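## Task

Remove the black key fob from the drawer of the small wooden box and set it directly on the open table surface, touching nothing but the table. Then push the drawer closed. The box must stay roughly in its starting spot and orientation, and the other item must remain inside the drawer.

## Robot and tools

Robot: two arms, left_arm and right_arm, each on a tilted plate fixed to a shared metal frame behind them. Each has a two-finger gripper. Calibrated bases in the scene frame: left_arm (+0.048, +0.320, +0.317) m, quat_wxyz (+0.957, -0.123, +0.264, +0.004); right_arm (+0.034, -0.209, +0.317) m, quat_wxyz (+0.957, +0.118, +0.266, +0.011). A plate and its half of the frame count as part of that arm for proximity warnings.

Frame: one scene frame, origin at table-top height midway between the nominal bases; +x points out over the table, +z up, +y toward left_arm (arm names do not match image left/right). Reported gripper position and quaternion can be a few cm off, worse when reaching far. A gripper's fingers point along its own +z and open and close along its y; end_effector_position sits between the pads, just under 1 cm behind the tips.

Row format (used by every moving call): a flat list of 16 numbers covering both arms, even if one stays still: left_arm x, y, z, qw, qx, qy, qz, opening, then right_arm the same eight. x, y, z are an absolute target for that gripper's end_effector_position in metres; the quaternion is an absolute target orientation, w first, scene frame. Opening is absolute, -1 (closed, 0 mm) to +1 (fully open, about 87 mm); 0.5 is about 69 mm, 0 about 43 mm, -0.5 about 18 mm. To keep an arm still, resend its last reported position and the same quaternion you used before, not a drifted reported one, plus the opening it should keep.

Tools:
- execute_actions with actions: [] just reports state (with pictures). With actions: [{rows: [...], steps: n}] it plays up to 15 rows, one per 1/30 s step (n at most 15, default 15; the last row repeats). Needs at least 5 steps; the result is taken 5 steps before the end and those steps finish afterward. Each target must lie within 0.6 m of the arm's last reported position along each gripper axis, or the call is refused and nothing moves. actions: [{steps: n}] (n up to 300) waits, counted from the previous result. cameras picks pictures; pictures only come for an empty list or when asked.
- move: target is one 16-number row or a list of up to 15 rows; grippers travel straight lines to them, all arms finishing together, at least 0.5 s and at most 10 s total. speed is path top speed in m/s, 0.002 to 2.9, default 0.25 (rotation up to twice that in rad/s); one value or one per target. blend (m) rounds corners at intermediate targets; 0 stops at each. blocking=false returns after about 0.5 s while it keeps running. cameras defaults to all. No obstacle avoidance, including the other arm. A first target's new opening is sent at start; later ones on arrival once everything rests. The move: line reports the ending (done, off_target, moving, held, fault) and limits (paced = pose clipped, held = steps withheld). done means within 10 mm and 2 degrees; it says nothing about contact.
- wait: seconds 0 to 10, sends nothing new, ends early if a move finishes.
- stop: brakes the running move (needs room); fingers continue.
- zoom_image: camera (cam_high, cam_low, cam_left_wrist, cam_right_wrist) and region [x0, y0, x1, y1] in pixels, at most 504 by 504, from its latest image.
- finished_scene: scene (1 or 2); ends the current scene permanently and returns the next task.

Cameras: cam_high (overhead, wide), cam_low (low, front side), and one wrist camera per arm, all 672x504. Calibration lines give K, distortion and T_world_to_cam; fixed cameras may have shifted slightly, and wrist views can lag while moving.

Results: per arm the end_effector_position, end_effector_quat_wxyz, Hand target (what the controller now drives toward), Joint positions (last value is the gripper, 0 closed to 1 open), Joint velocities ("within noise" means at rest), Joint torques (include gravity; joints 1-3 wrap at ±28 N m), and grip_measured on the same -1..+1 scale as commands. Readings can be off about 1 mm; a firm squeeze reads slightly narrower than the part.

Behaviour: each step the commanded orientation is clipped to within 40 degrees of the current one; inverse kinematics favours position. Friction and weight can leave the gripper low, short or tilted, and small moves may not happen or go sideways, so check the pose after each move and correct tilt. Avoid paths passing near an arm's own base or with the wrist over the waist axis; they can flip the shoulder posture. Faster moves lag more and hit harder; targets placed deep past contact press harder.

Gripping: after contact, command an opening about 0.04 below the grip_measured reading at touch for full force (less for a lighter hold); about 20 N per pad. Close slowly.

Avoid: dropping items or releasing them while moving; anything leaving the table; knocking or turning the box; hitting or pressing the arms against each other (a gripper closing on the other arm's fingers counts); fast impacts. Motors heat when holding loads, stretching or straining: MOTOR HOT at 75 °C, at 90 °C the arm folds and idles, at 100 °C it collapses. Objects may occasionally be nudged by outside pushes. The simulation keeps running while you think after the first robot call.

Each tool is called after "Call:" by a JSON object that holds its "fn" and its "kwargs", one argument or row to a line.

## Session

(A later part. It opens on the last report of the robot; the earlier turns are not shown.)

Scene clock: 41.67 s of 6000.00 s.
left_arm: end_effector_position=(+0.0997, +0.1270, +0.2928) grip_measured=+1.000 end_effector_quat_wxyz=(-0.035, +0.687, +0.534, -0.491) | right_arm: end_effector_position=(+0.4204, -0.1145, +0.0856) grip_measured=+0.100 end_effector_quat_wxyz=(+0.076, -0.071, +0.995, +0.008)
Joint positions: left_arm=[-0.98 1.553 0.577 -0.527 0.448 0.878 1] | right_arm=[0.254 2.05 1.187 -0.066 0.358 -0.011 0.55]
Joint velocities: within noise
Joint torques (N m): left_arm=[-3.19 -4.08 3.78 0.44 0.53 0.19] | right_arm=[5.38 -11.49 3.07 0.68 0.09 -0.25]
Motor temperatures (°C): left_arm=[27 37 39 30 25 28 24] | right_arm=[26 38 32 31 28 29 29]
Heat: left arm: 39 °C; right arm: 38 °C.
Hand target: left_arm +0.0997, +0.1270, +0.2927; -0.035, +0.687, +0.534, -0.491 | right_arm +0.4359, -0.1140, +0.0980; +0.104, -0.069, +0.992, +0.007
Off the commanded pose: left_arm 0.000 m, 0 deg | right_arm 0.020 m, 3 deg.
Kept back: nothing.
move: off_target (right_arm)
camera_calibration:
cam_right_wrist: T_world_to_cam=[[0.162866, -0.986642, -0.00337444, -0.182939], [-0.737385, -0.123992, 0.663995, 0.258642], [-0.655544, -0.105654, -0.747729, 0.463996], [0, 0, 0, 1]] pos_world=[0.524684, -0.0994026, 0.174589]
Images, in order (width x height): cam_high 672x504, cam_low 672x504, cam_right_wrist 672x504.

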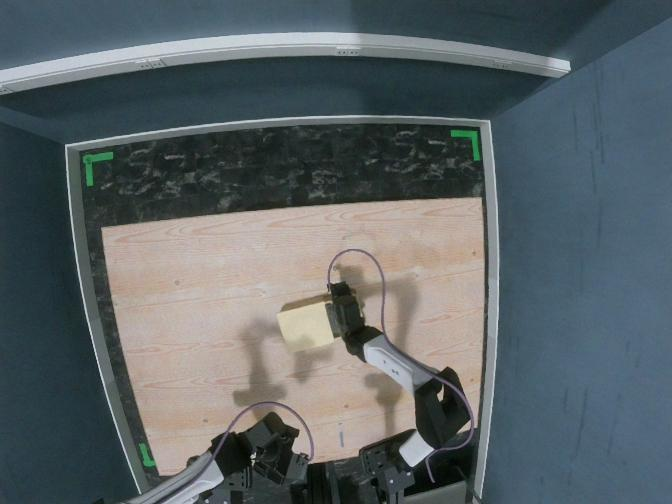

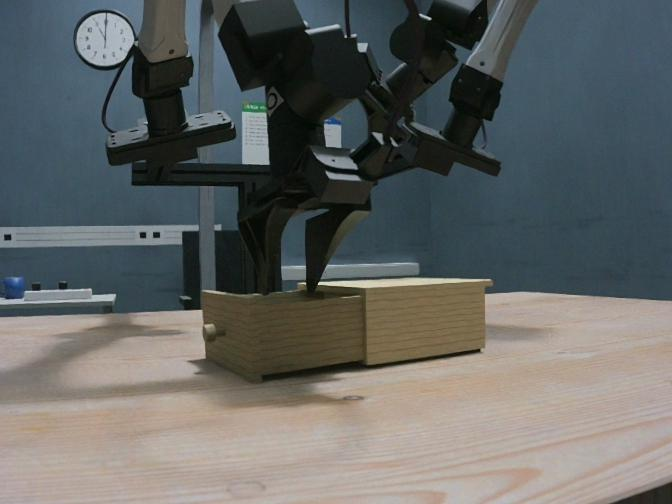

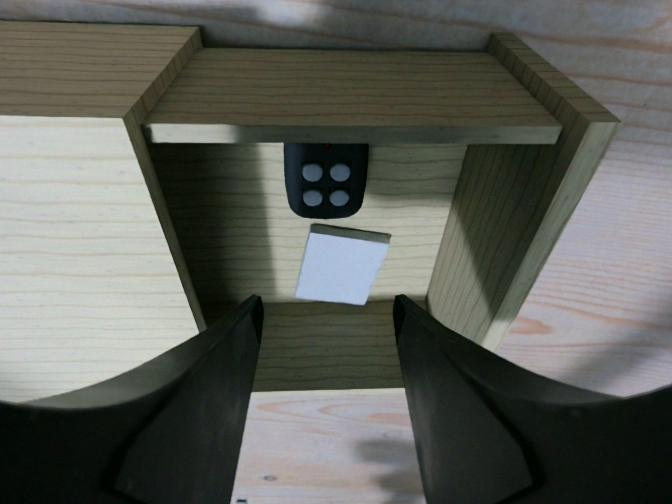

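Call:
{"fn": "move", "kwargs": {
  "target": [
    [0.0997, 0.1270, 0.2928, -0.035, 0.687, 0.534, -0.491, 1, 0.436, -0.1125, 0.036, 0.130, -0.069, 0.989, 0.009, 0.12],
    [0.0997, 0.1270, 0.2928, -0.035, 0.687, 0.534, -0.491, 1, 0.436, -0.123, 0.018, 0.130, -0.069, 0.989, 0.009, 0.12],
    [0.0997, 0.1270, 0.2928, -0.035, 0.687, 0.534, -0.491, 1, 0.436, -0.122, 0.018, 0.130, -0.069, 0.989, 0.009, -0.3]
  ],
  "speed": [0.15, 0.08, 0.1],
  "cameras": ["cam_low", "cam_right_wrist"]
}}

Call:
{"fn": "zoom_image", "kwargs": {
  "camera": "cam_low",
  "region": [200, 180, 500, 390]
}}

Scene clock: 44.67 s of 6000.00 s.
left_arm: end_effector_position=(+0.0997, +0.1270, +0.2928) grip_measured=+1.000 end_effector_quat_wxyz=(-0.035, +0.687, +0.534, -0.491) | right_arm: end_effector_position=(+0.4272, -0.1194, +0.0267) grip_measured=-0.201 end_effector_quat_wxyz=(+0.115, -0.076, +0.990, +0.012)
Joint positions: left_arm=[-0.98 1.553 0.577 -0.527 0.448 0.878 1] | right_arm=[0.191 2.221 1.195 0.198 0.309 -0.101 0.4]
Joint velocities: within noise
Joint torques (N m): left_arm=[-3.19 -4.12 3.77 0.43 0.52 0.18] | right_arm=[3.21 -6.46 4.59 1.01 -0.09 -0.22]
Motor temperatures (°C): left_arm=[27 37 39 30 25 28 24] | right_arm=[26 38 32 31 28 29 29]
Heat: left arm: 39 °C; right arm: 38 °C.
Hand target: left_arm +0.0997, +0.1270, +0.2927; -0.035, +0.687, +0.534, -0.491 | right_arm +0.4355, -0.1223, +0.0186; +0.130, -0.069, +0.989, +0.009
Off the commanded pose: left_arm 0.000 m, 0 deg | right_arm 0.013 m, 2 deg.
Kept back: nothing.
move: off_target (right_arm); target 3's new opening was sent with right_arm's hand 0.013 m and 2 deg from that target
camera_calibration:
cam_right_wrist: T_world_to_cam=[[0.17379, -0.984778, -0.00309716, -0.1936], [-0.785905, -0.140588, 0.602153, 0.322549], [-0.593422, -0.102214, -0.798375, 0.399067], [0, 0, 0, 1]] pos_world=[0.523954, -0.104516, 0.123782]
Images, in order (width x height): cam_low 672x504, cam_right_wrist 672x504.

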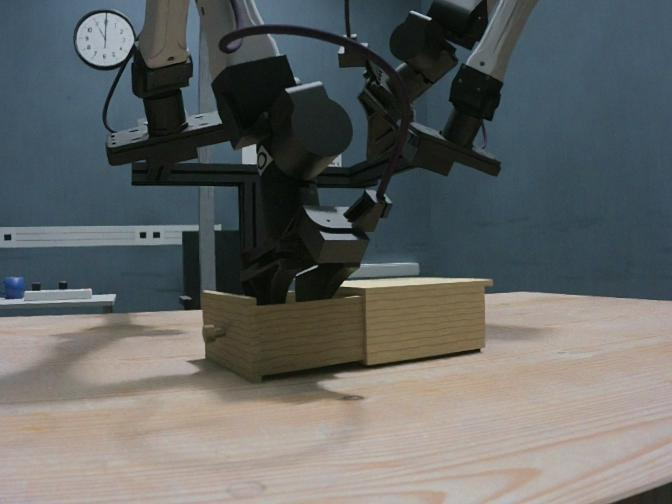

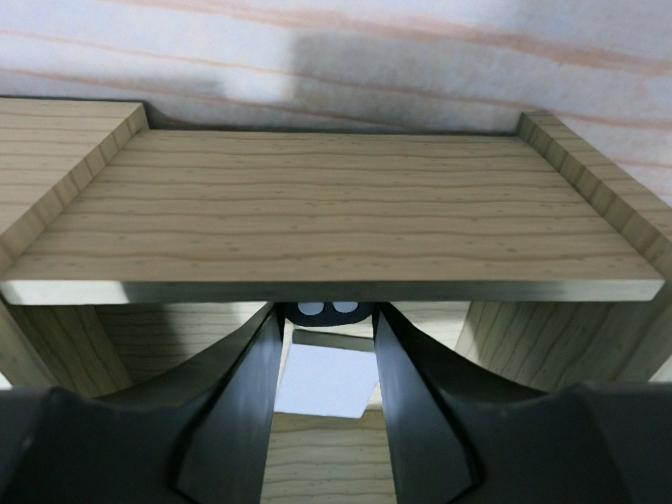

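Scaled by 1.680 from the camera's 672x504 image, which has a finer 960x720 frame.

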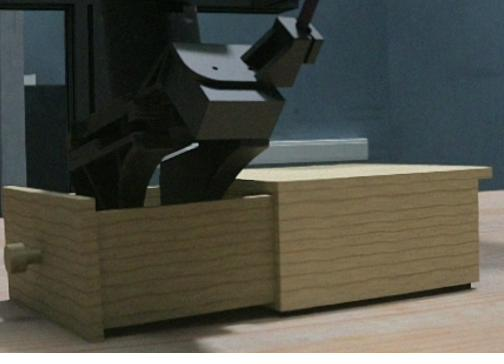

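Call:
{"fn": "move", "kwargs": {
  "target": [
    [0.25, 0.16, 0.25, 0.027, 0.726, 0.618, -0.301, 0, 0.432, -0.120, 0.140, 0.130, -0.069, 0.989, 0.009, -0.3],
    [0.41, 0.17, 0.14, 0.088, 0.730, 0.671, -0.096, 0, 0.525, -0.200, 0.130, 0.130, -0.069, 0.989, 0.009, -0.3],
    [0.41, 0.165, 0.065, 0.088, 0.730, 0.671, -0.096, 0, 0.525, -0.200, 0.045, 0.130, -0.069, 0.989, 0.009, -0.3],
    [0.41, 0.155, 0.05, 0.088, 0.730, 0.671, -0.096, 0, 0.525, -0.200, 0.005, 0.130, -0.069, 0.989, 0.009, -0.3]
  ],
  "speed": [0.3, 0.3, 0.25, 0.07],
  "blend": [0.01, 0.02, 0, 0]
}}

Call:
{"fn": "zoom_image", "kwargs": {
  "camera": "cam_low",
  "region": [60, 180, 500, 420]
}}

Scene clock: 50.53 s of 6000.00 s.
left_arm: end_effector_position=(+0.4071, +0.1557, +0.0545) grip_measured=+0.000 end_effector_quat_wxyz=(+0.086, +0.729, +0.672, -0.100) | right_arm: end_effector_position=(+0.5283, -0.2140, +0.0189) grip_measured=-0.201 end_effector_quat_wxyz=(+0.130, -0.066, +0.989, -0.013)
Joint positions: left_arm=[-0.42 2.24 1.218 -0.079 -0.173 1.35 0.5] | right_arm=[-0.009 2.305 1.626 -0.073 0.218 -0.245 0.399]
Joint velocities: within noise
Joint torques (N m): left_arm=[-4.81 -8.23 3.59 0.72 0.19 0.22] | right_arm=[4.27 -7.51 6 0.82 -0.45 -0.07]
Motor temperatures (°C): left_arm=[27 38 39 30 25 27 23] | right_arm=[26 38 32 31 28 29 29]
Heat: left arm: 39 °C; right arm: 38 °C.
Hand target: left_arm +0.4100, +0.1551, +0.0501; +0.088, +0.730, +0.671, -0.096 | right_arm +0.5242, -0.2001, +0.0060; +0.130, -0.069, +0.989, +0.009
Off the commanded pose: left_arm 0.005 m, 1 deg | right_arm 0.020 m, 3 deg.
Kept back: nothing.
move: off_target (right_arm)
camera_calibration:
cam_left_wrist: T_world_to_cam=[[-0.996559, 0.0828018, -0.00362837, 0.390985], [0.0670205, 0.830833, 0.552472, -0.16212], [0.0487603, 0.550328, -0.833523, 0.0807714], [0, 0, 0, 1]] pos_world=[0.396567, 0.0578694, 0.15831]
cam_right_wrist: T_world_to_cam=[[0.148083, -0.987842, 0.0473309, -0.292372], [-0.808876, -0.0934409, 0.580507, 0.416098], [-0.569026, -0.124248, -0.812879, 0.4258], [0, 0, 0, 1]] pos_world=[0.622158, -0.197032, 0.118414]

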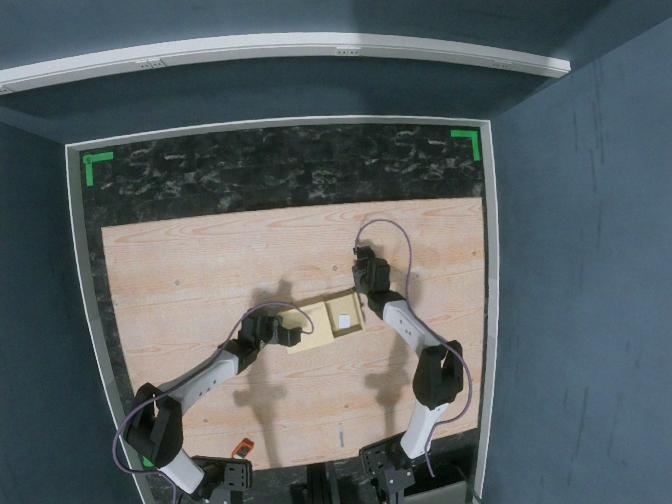

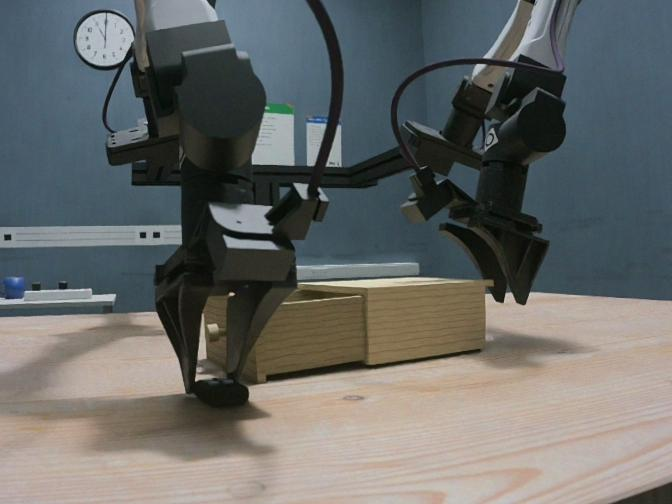

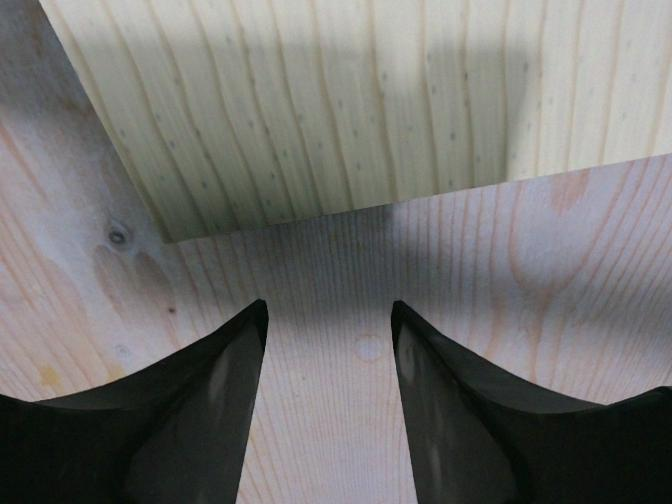

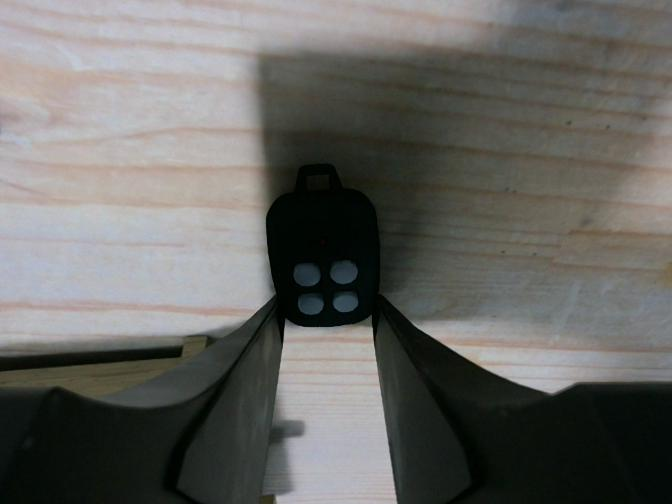

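Scaled by 1.145 from the camera's 672x504 image, which has a finer 960x720 frame.

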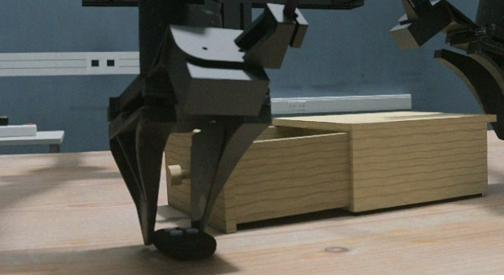

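Call:
{"fn": "move", "kwargs": {
  "target": [
    [0.41, 0.148, 0.05, 0.088, 0.730, 0.671, -0.096, 0, 0.528, -0.212, 0.0185, 0.130, -0.067, 0.989, 0.0, 0.12],
    [0.408, 0.125, 0.05, 0.088, 0.730, 0.671, -0.096, 0, 0.526, -0.212, 0.100, 0.130, -0.067, 0.989, 0.0, 0.12],
    [0.408, 0.118, 0.05, 0.088, 0.730, 0.671, -0.096, 0, 0.392, -0.265, 0.085, 0, 0, 0.9914, 0.1305, 0.12],
    [0.408, 0.118, 0.05, 0.088, 0.730, 0.671, -0.096, 0, 0.388, -0.262, 0.042, 0, 0, 0.9914, 0.1305, 0.12]
  ],
  "speed": [0.2, 0.25, 0.35, 0.25],
  "blend": [0, 0.02, 0.02, 0]
}}

Call:
{"fn": "zoom_image", "kwargs": {
  "camera": "cam_high",
  "region": [228, 250, 408, 375]
}}

Scene clock: 54.87 s of 6000.00 s.
left_arm: end_effector_position=(+0.4120, +0.1341, +0.0536) grip_measured=+0.000 end_effector_quat_wxyz=(+0.078, +0.726, +0.679, -0.081) | right_arm: end_effector_position=(+0.3805, -0.2615, +0.0467) grip_measured=+0.120 end_effector_quat_wxyz=(-0.012, +0.004, +0.992, +0.127)
Joint positions: left_arm=[-0.477 2.299 1.298 -0.105 -0.239 1.286 0.5] | right_arm=[-0.26 2.081 1.248 -0.245 -0.145 -0.259 0.56]
Joint velocities: within noise
Joint torques (N m): left_arm=[-7.3 -7.71 4.19 0.73 0.47 0.16] | right_arm=[1.24 -7.8 4.46 0.22 -0.3 -0.29]
Motor temperatures (°C): left_arm=[27 39 39 30 25 27 23] | right_arm=[26 39 32 31 28 29 29]
Heat: left arm: 39 °C; right arm: 39 °C.
Hand target: left_arm +0.4075, +0.1183, +0.0505; +0.088, +0.730, +0.671, -0.096 | right_arm +0.3878, -0.2621, +0.0423; +0.000, +0.000, +0.991, +0.130
Off the commanded pose: left_arm 0.017 m, 2 deg | right_arm 0.009 m, 2 deg.
Kept back: nothing.
move: off_target (left_arm)
camera_calibration:
cam_left_wrist: T_world_to_cam=[[-0.997664, 0.0664842, -0.0157218, 0.400997], [0.0448495, 0.810965, 0.583374, -0.133857], [0.051535, 0.581306, -0.812052, 0.0852942], [0, 0, 0, 1]] pos_world=[0.401668, 0.0323117, 0.153657]
cam_right_wrist: T_world_to_cam=[[0.0085966, -0.9671, -0.254252, -0.246036], [-0.61987, -0.204669, 0.757543, 0.166664], [-0.784657, 0.151091, -0.601236, 0.502667], [0, 0, 0, 1]] pos_world=[0.499846, -0.279778, 0.113411]

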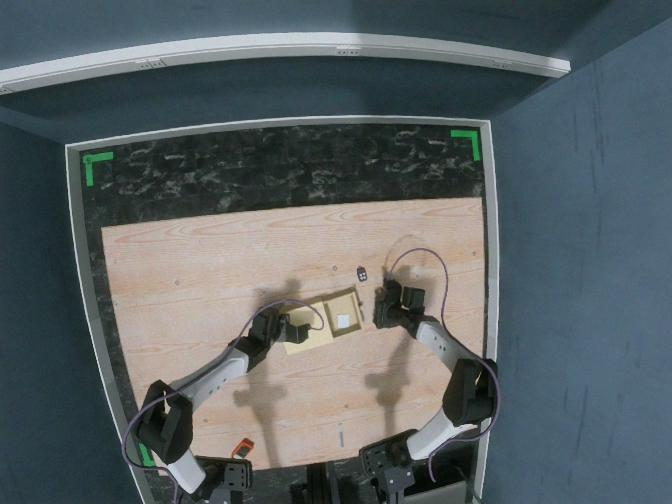

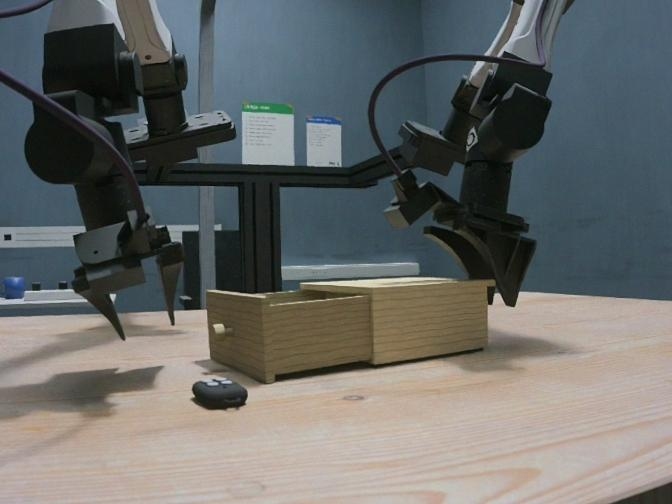

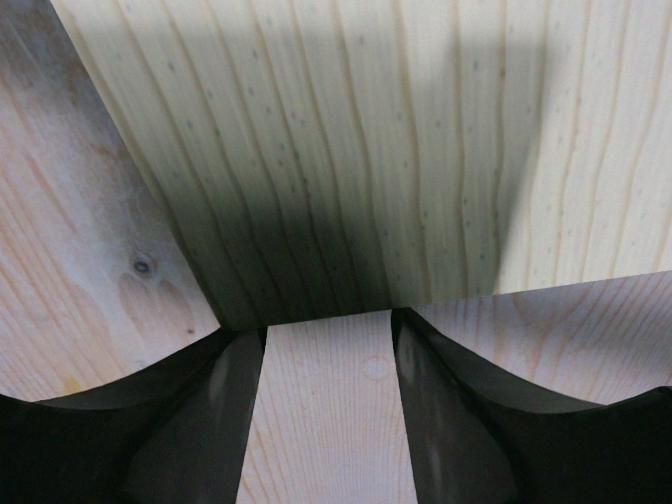

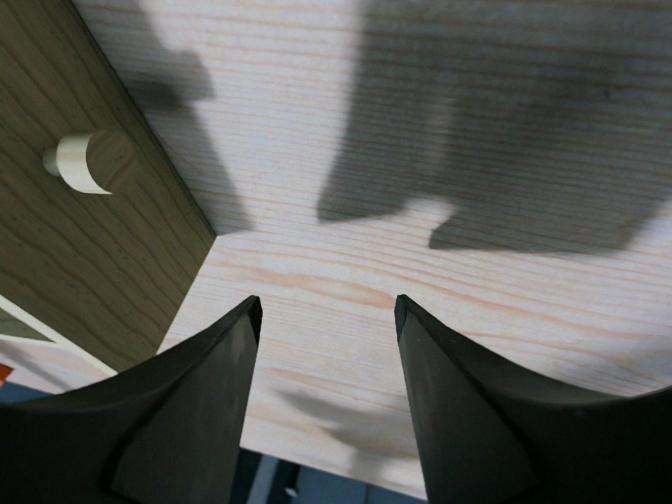

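Scaled by 2.800 from the camera's 672x504 image, which has a finer 960x720 frame.

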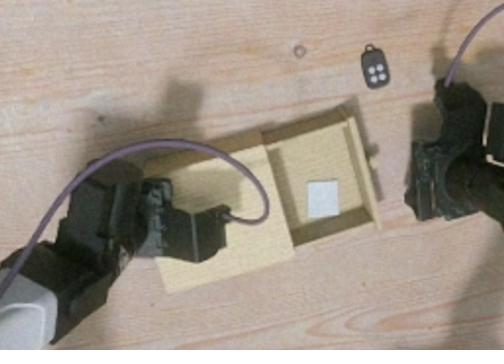

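Call:
{"fn": "move", "kwargs": {
  "target": [
    [0.408, 0.115, 0.05, 0.088, 0.730, 0.671, -0.096, 0, 0.377, -0.215, 0.042, 0, 0, 0.9914, 0.1305, 0.12],
    [0.408, 0.113, 0.05, 0.088, 0.730, 0.671, -0.096, 0, 0.376, -0.090, 0.042, 0, 0, 0.9914, 0.1305, 0.12]
  ],
  "speed": [0.15, 0.1],
  "blend": [0.01, 0]
}}

Call:
{"fn": "zoom_image", "kwargs": {
  "camera": "cam_high",
  "region": [228, 250, 408, 375]
}}

Scene clock: 58.37 s of 6000.00 s.
left_arm: end_effector_position=(+0.4142, +0.1349, +0.0541) grip_measured=+0.000 end_effector_quat_wxyz=(+0.074, +0.724, +0.682, -0.073) | right_arm: end_effector_position=(+0.3683, -0.1182, +0.0449) grip_measured=+0.119 end_effector_quat_wxyz=(-0.015, -0.009, +0.995, +0.096)
Joint positions: left_arm=[-0.481 2.304 1.31 -0.113 -0.259 1.274 0.5] | right_arm=[0.128 2.153 1.171 -0.09 0.105 0.057 0.56]
Joint velocities: within noise
Joint torques (N m): left_arm=[-7.83 -7.46 4.23 0.76 0.6 0.17] | right_arm=[7.34 -6.43 4.22 0.57 -0.61 0.23]
Motor temperatures (°C): left_arm=[28 40 39 30 25 27 23] | right_arm=[26 39 32 31 28 29 29]
Heat: left arm: 40 °C; right arm: 39 °C.
Hand target: left_arm +0.4074, +0.1137, +0.0509; +0.088, +0.730, +0.671, -0.096 | right_arm +0.3750, -0.0909, +0.0438; -0.002, -0.001, +0.991, +0.131
Off the commanded pose: left_arm 0.023 m, 3 deg | right_arm 0.029 m, 4 deg.
Kept back: nothing.
move: off_target (left_arm, right_arm)
camera_calibration:
cam_left_wrist: T_world_to_cam=[[-0.998103, 0.0583777, -0.0195501, 0.404654], [0.0351365, 0.800918, 0.597742, -0.130257], [0.0505529, 0.595921, -0.80145, 0.082928], [0, 0, 0, 1]] pos_world=[0.404271, 0.031284, 0.152234]
cam_right_wrist: T_world_to_cam=[[0.0353094, -0.980273, -0.194469, -0.121907], [-0.613306, -0.174893, 0.770239, 0.190271], [-0.789056, 0.0920723, -0.607382, 0.465241], [0, 0, 0, 1]] pos_world=[0.488099, -0.129061, 0.112318]

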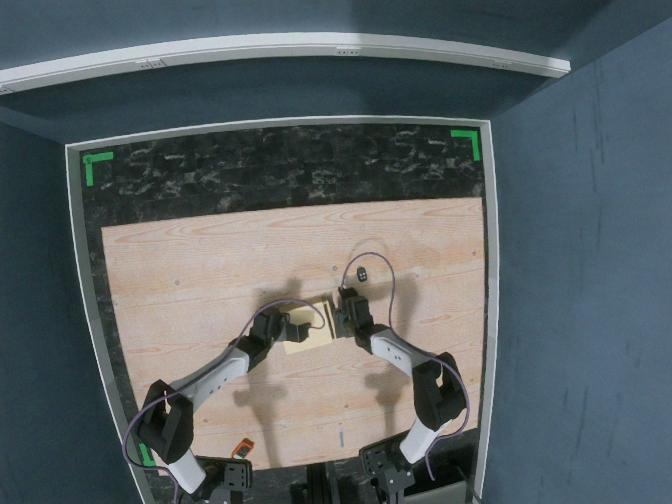

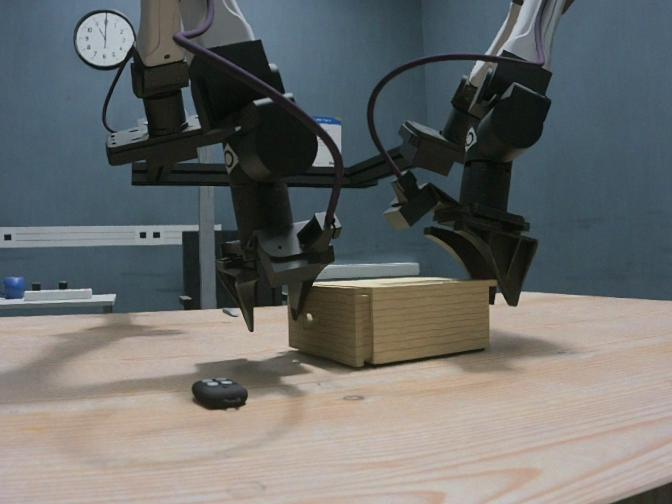

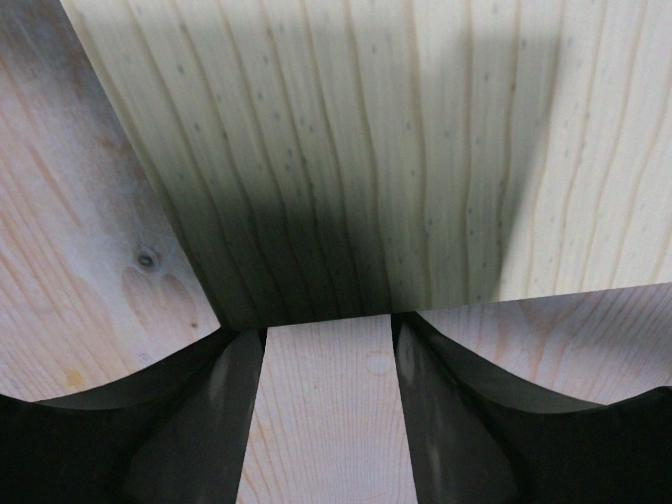

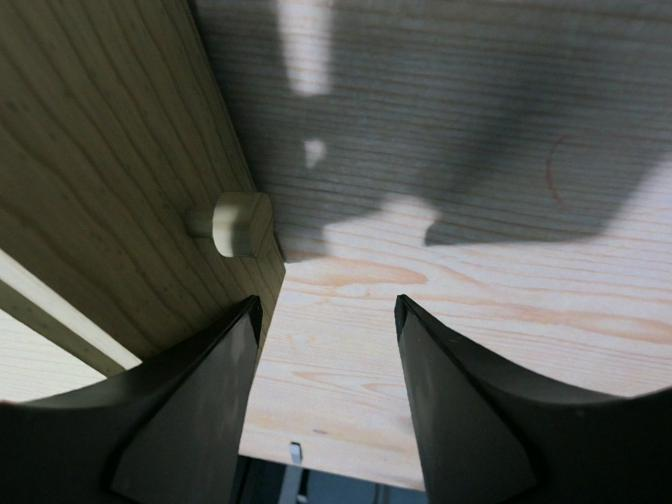

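Scaled by 2.800 from the camera's 672x504 image, which has a finer 960x720 frame.

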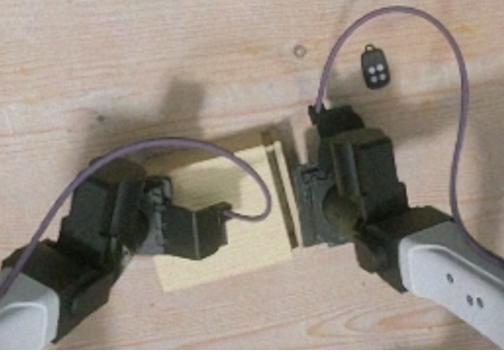

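Call:
{"fn": "move", "kwargs": {
  "target": [0.408, 0.111, 0.05, 0.088, 0.730, 0.671, -0.096, 0, 0.374, -0.062, 0.042, 0, 0, 0.9914, 0.1305, 0.12],
  "speed": 0.07
}}

Call:
{"fn": "zoom_image", "kwargs": {
  "camera": "cam_high",
  "region": [228, 250, 408, 375]
}}

Call:
{"fn": "zoom_image", "kwargs": {
  "camera": "cam_low",
  "region": [200, 200, 540, 400]
}}

Scene clock: 59.67 s of 6000.00 s.
left_arm: end_effector_position=(+0.4154, +0.1349, +0.0542) grip_measured=+0.000 end_effector_quat_wxyz=(+0.072, +0.723, +0.683, -0.069) | right_arm: end_effector_position=(+0.3668, -0.1050, +0.0444) grip_measured=+0.119 end_effector_quat_wxyz=(-0.017, -0.011, +0.997, +0.077)
Joint positions: left_arm=[-0.484 2.307 1.316 -0.116 -0.27 1.27 0.5] | right_arm=[0.178 2.176 1.191 -0.1 0.167 0.099 0.56]
Joint velocities: within noise
Joint torques (N m): left_arm=[-7.99 -7.51 4.19 0.76 0.66 0.18] | right_arm=[9.24 -5.87 4.62 0.67 -0.88 0.42]
Motor temperatures (°C): left_arm=[28 41 39 30 25 27 23] | right_arm=[26 39 32 31 28 29 29]
Heat: left arm: 41 °C; right arm: 39 °C.
Hand target: left_arm +0.4073, +0.1118, +0.0512; +0.088, +0.730, +0.671, -0.096 | right_arm +0.3723, -0.0641, +0.0456; -0.003, -0.002, +0.991, +0.130
Off the commanded pose: left_arm 0.025 m, 4 deg | right_arm 0.044 m, 7 deg.
Kept back: nothing.
move: off_target (left_arm, right_arm)
camera_calibration:
cam_left_wrist: T_world_to_cam=[[-0.998199, 0.05563, -0.0224433, 0.406344], [0.0307522, 0.795796, 0.604783, -0.128293], [0.0515044, 0.603004, -0.796074, 0.0812887], [0, 0, 0, 1]] pos_world=[0.405371, 0.0304726, 0.151421]
cam_right_wrist: T_world_to_cam=[[0.0405143, -0.986935, -0.155943, -0.113355], [-0.610399, -0.14801, 0.778143, 0.193568], [-0.791057, 0.0636618, -0.608421, 0.460323], [0, 0, 0, 1]] pos_world=[0.486888, -0.112529, 0.11177]

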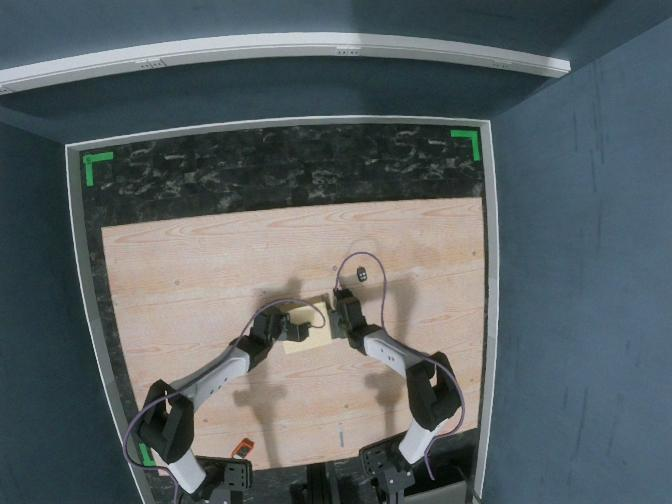

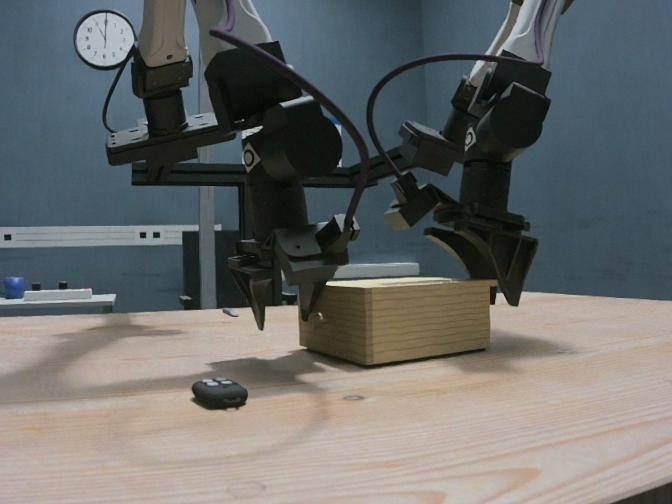

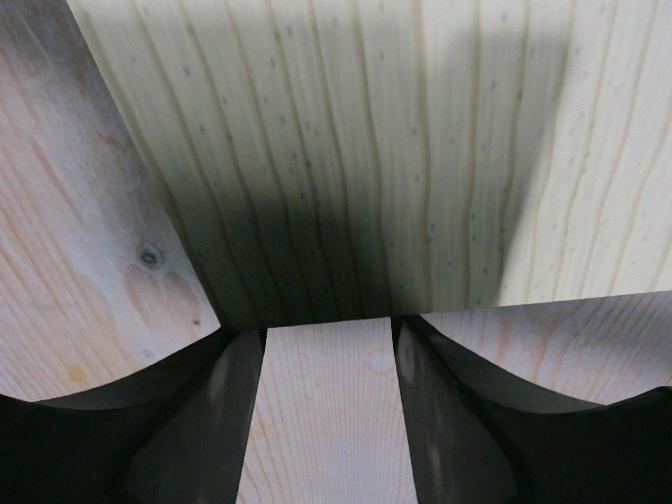

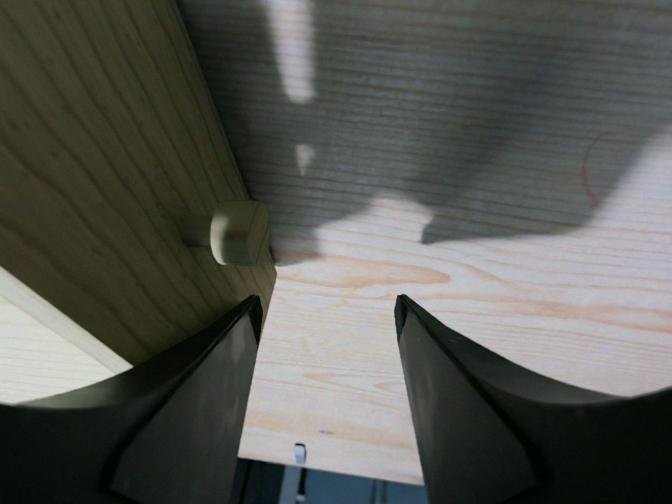

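Scaled by 2.800 from the camera's 672x504 image, which has a finer 960x720 frame.

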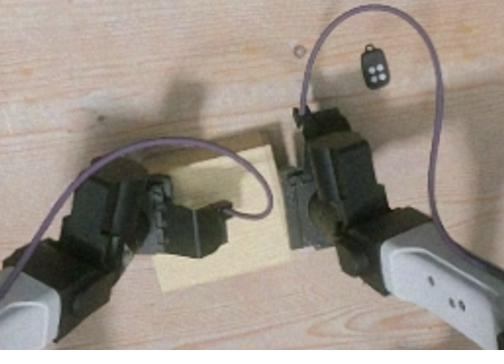

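Scaled by 1.482 from the camera's 672x504 image, which has a finer 960x720 frame.

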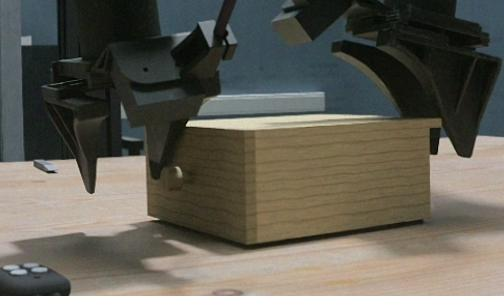

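Call:
{"fn": "move", "kwargs": {
  "target": [
    [0.41, 0.165, 0.058, 0.088, 0.730, 0.671, -0.096, 0, 0.360, -0.140, 0.046, 0, 0, 0.9914, 0.1305, 0.12],
    [0.38, 0.185, 0.12, 0.088, 0.730, 0.671, -0.096, 0, 0.348, -0.140, 0.046, 0, 0, 0.9914, 0.1305, 0.12],
    [0.36, 0.20, 0.15, 0.088, 0.730, 0.671, -0.096, 0, 0.349, -0.078, 0.046, 0, 0, 0.9914, 0.1305, 0.12]
  ],
  "speed": [0.2, 0.25, 0.07]
}}

Call:
{"fn": "zoom_image", "kwargs": {
  "camera": "cam_high",
  "region": [228, 250, 408, 375]
}}

Call:
{"fn": "zoom_image", "kwargs": {
  "camera": "cam_low",
  "region": [200, 200, 540, 400]
}}

Scene clock: 62.80 s of 6000.00 s.
left_arm: end_effector_position=(+0.3594, +0.2008, +0.1434) grip_measured=+0.000 end_effector_quat_wxyz=(+0.083, +0.731, +0.670, -0.095) | right_arm: end_effector_position=(+0.3446, -0.0967, +0.0475) grip_measured=+0.120 end_effector_quat_wxyz=(-0.007, -0.006, +0.994, +0.110)
Joint positions: left_arm=[-0.465 1.813 0.849 -0.146 -0.204 1.313 0.5] | right_arm=[0.178 2.14 1.058 0.024 0.103 0.103 0.56]
Joint velocities: within noise
Joint torques (N m): left_arm=[-4.52 -9.46 2.41 0.51 0.23 0.07] | right_arm=[6.72 -6.24 3.75 0.43 -0.41 0.14]
Motor temperatures (°C): left_arm=[28 42 38 30 25 27 23] | right_arm=[27 39 32 31 28 29 29]
Heat: left arm: 42 °C; right arm: 39 °C.
Hand target: left_arm +0.3599, +0.2000, +0.1498; +0.088, +0.730, +0.671, -0.096 | right_arm +0.3486, -0.0783, +0.0468; +0.000, +0.000, +0.991, +0.131
Off the commanded pose: left_arm 0.007 m, 1 deg | right_arm 0.019 m, 3 deg.
Kept back: nothing.
move: off_target (right_arm)
camera_calibration:
cam_left_wrist: T_world_to_cam=[[-0.996194, 0.086946, -0.00622708, 0.339503], [0.068476, 0.824771, 0.561305, -0.246132], [0.0539391, 0.558742, -0.827586, 0.127995], [0, 0, 0, 1]] pos_world=[0.348161, 0.101968, 0.246196]
cam_right_wrist: T_world_to_cam=[[0.0306889, -0.974832, -0.22082, -0.096157], [-0.625981, -0.190978, 0.756092, 0.181019], [-0.779234, 0.115026, -0.616087, 0.445389], [0, 0, 0, 1]] pos_world=[0.463328, -0.110397, 0.116298]

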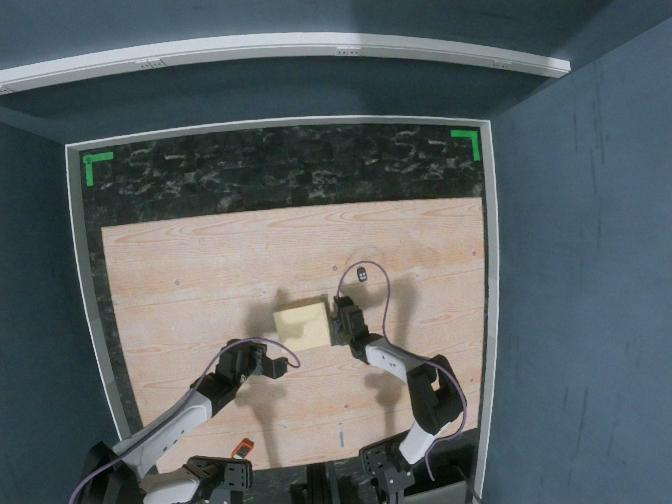

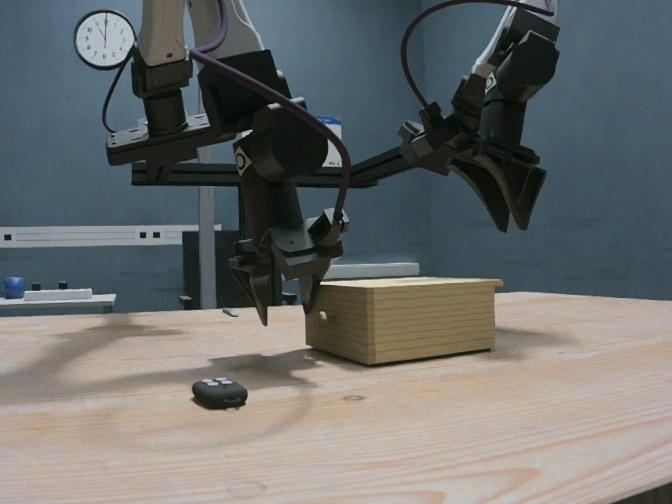

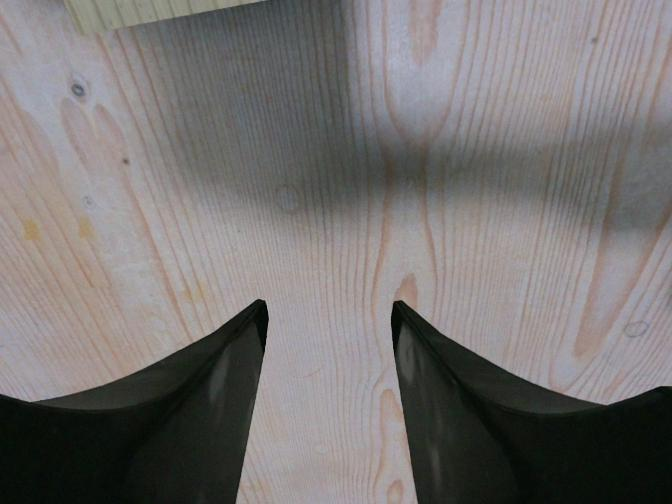

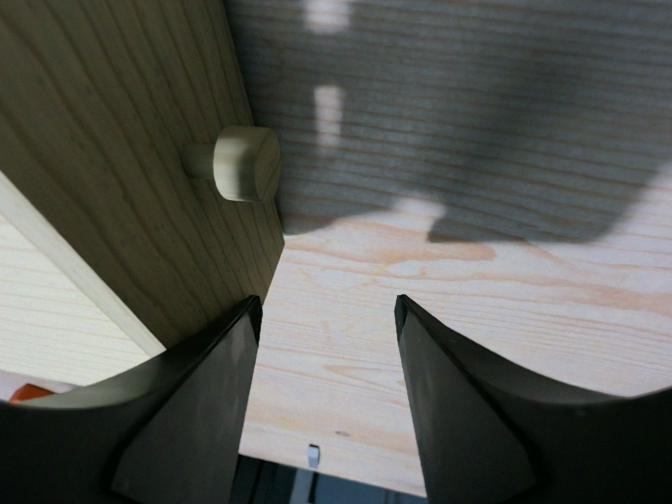

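Scaled by 2.800 from the camera's 672x504 image, which has a finer 960x720 frame.

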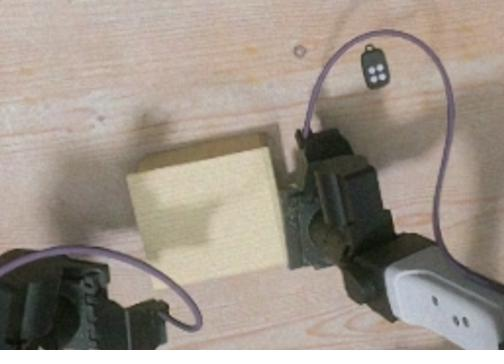

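Scaled by 1.482 from the camera's 672x504 image, which has a finer 960x720 frame.

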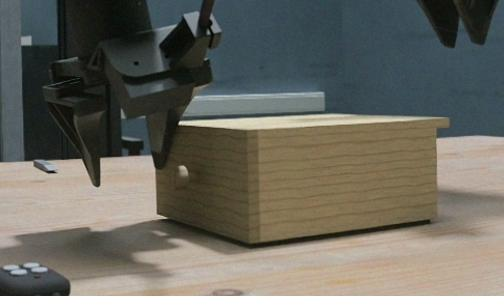

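Call:
{"fn": "move", "kwargs": {
  "target": [0.36, 0.20, 0.15, 0.088, 0.730, 0.671, -0.096, 0, 0.356, -0.060, 0.046, 0, 0, 0.9914, 0.1305, 0.12],
  "speed": 0.07,
  "cameras": ["cam_high", "cam_low", "cam_right_wrist"]
}}

Call:
{"fn": "zoom_image", "kwargs": {
  "camera": "cam_high",
  "region": [228, 250, 408, 375]
}}

Call:
{"fn": "zoom_image", "kwargs": {
  "camera": "cam_low",
  "region": [200, 200, 540, 400]
}}

Scene clock: 63.97 s of 6000.00 s.
left_arm: end_effector_position=(+0.3592, +0.2009, +0.1434) grip_measured=+0.000 end_effector_quat_wxyz=(+0.082, +0.731, +0.671, -0.096) | right_arm: end_effector_position=(+0.3486, -0.0823, +0.0465) grip_measured=+0.120 end_effector_quat_wxyz=(-0.012, -0.005, +0.994, +0.105)
Joint positions: left_arm=[-0.465 1.813 0.849 -0.148 -0.204 1.312 0.5] | right_arm=[0.216 2.171 1.109 -0.011 0.131 0.14 0.56]
Joint velocities: within noise
Joint torques (N m): left_arm=[-4.53 -9.44 2.41 0.51 0.22 0.08] | right_arm=[7.25 -6.53 4.36 0.51 -0.46 0.17]
Motor temperatures (°C): left_arm=[28 42 38 30 25 27 23] | right_arm=[27 39 32 31 28 29 29]
Heat: left arm: 42 °C; right arm: 39 °C.
Hand target: left_arm +0.3599, +0.2000, +0.1498; +0.088, +0.730, +0.671, -0.096 | right_arm +0.3554, -0.0606, +0.0471; -0.001, +0.000, +0.991, +0.131
Off the commanded pose: left_arm 0.007 m, 1 deg | right_arm 0.023 m, 3 deg.
Kept back: nothing.
move: off_target (right_arm)
camera_calibration:
cam_right_wrist: T_world_to_cam=[[0.0279111, -0.97716, -0.210665, -0.0821057], [-0.618875, -0.182391, 0.76402, 0.184856], [-0.784993, 0.109051, -0.609831, 0.447423], [0, 0, 0, 1]] pos_world=[0.467919, -0.0953059, 0.114321]
Images, in order (width x height): cam_high 672x504, cam_low 672x504, cam_right_wrist 672x504.

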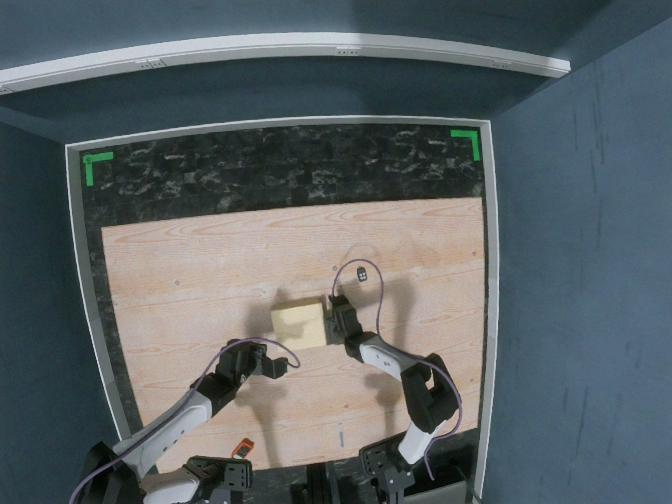

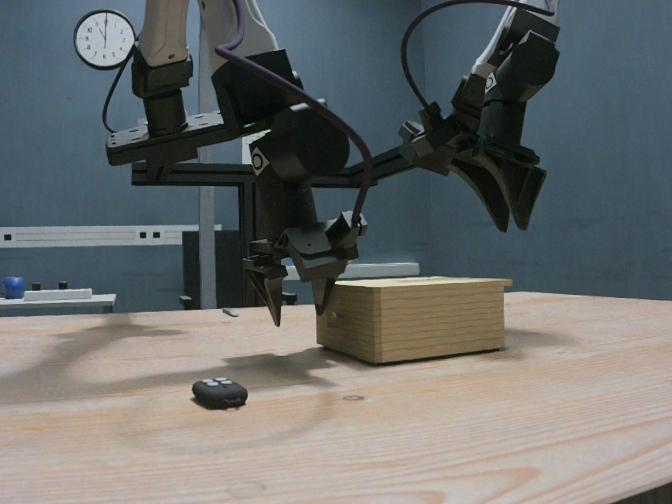

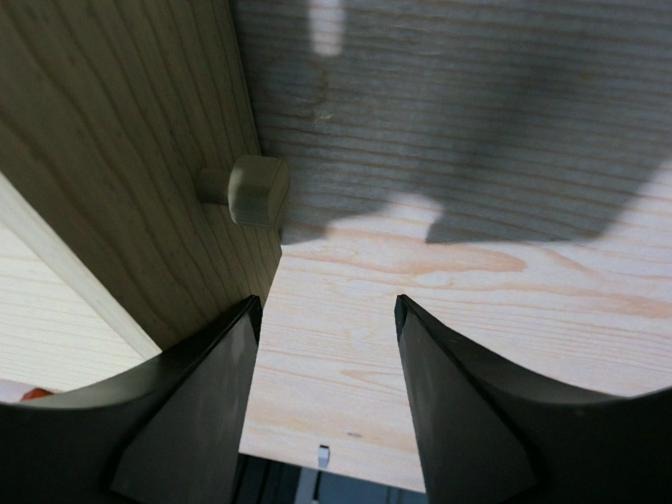

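Scaled by 2.800 from the camera's 672x504 image, which has a finer 960x720 frame.

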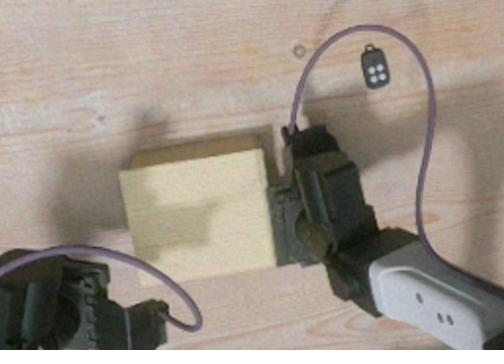

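Scaled by 1.482 from the camera's 672x504 image, which has a finer 960x720 frame.

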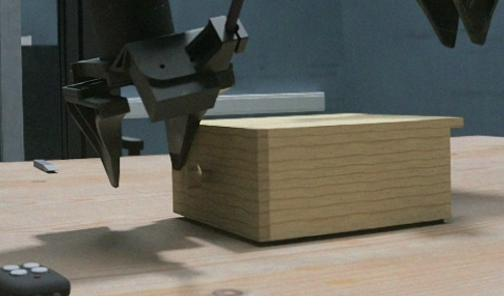

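Call:
{"fn": "move", "kwargs": {
  "target": [0.36, 0.20, 0.15, 0.088, 0.730, 0.671, -0.096, 0, 0.350, -0.140, 0.060, 0, 0, 0.9914, 0.1305, 0.12],
  "speed": 0.25,
  "cameras": ["cam_high", "cam_low", "cam_right_wrist"]
}}

Call:
{"fn": "zoom_image", "kwargs": {
  "camera": "cam_low",
  "region": [170, 240, 540, 420]
}}

Call:
{"fn": "zoom_image", "kwargs": {
  "camera": "cam_high",
  "region": [228, 250, 408, 375]
}}

Scene clock: 65.33 s of 6000.00 s.
left_arm: end_effector_position=(+0.3592, +0.2009, +0.1434) grip_measured=+0.000 end_effector_quat_wxyz=(+0.082, +0.731, +0.671, -0.096) | right_arm: end_effector_position=(+0.3378, -0.1389, +0.0509) grip_measured=+0.120 end_effector_quat_wxyz=(-0.018, +0.003, +0.992, +0.124)
Joint positions: left_arm=[-0.465 1.813 0.849 -0.148 -0.204 1.312 0.5] | right_arm=[0.052 2.078 1.008 0.001 0.012 0.013 0.56]
Joint velocities: within noise
Joint torques (N m): left_arm=[-4.55 -9.48 2.41 0.52 0.24 0.08] | right_arm=[3.1 -10.77 1.36 0.13 -0.25 -0.28]
Motor temperatures (°C): left_arm=[28 42 38 30 25 27 23] | right_arm=[27 39 32 31 28 29 29]
Heat: left arm: 42 °C; right arm: 39 °C.
Hand target: left_arm +0.3600, +0.2000, +0.1498; +0.088, +0.730, +0.671, -0.096 | right_arm +0.3498, -0.1399, +0.0597; +0.000, +0.000, +0.991, +0.130
Off the commanded pose: left_arm 0.007 m, 1 deg | right_arm 0.015 m, 2 deg.
Kept back: nothing.
move: off_target (right_arm)
camera_calibration:
cam_right_wrist: T_world_to_cam=[[0.0106427, -0.968396, -0.249192, -0.127148], [-0.61048, -0.203665, 0.765398, 0.158689], [-0.79196, 0.143981, -0.593354, 0.454186], [0, 0, 0, 1]] pos_world=[0.457927, -0.156205, 0.116348]
Images, in order (width x height): cam_high 672x504, cam_low 672x504, cam_right_wrist 672x504.

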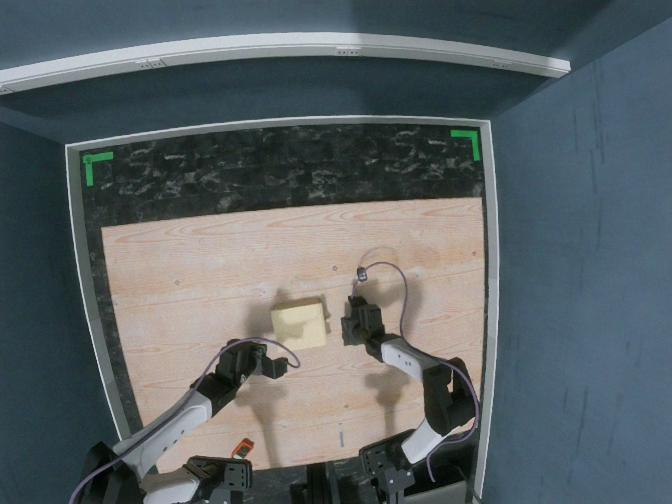

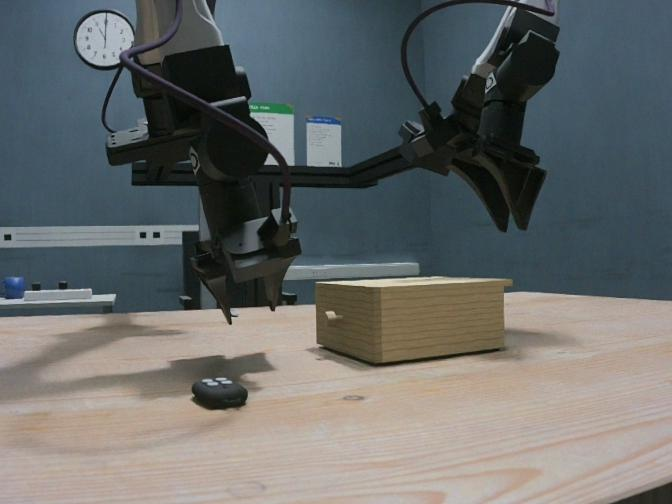

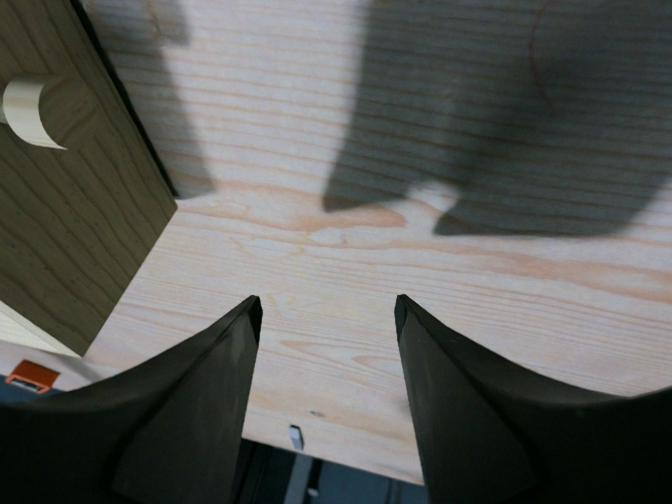

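Scaled by 1.362 from the camera's 672x504 image, which has a finer 960x720 frame.

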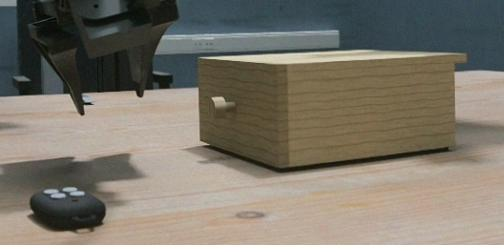

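Scaled by 2.800 from the camera's 672x504 image, which has a finer 960x720 frame.

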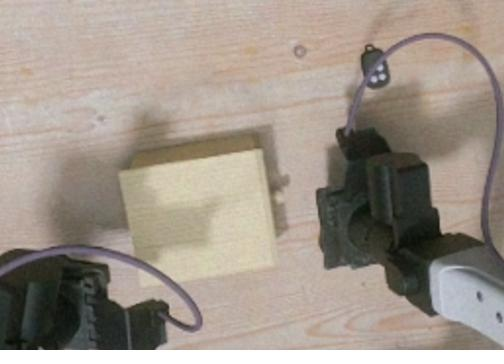

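Call:
{"fn": "finished_scene", "kwargs": {
  "scene": 1
}}

The scene is finished: the task was done.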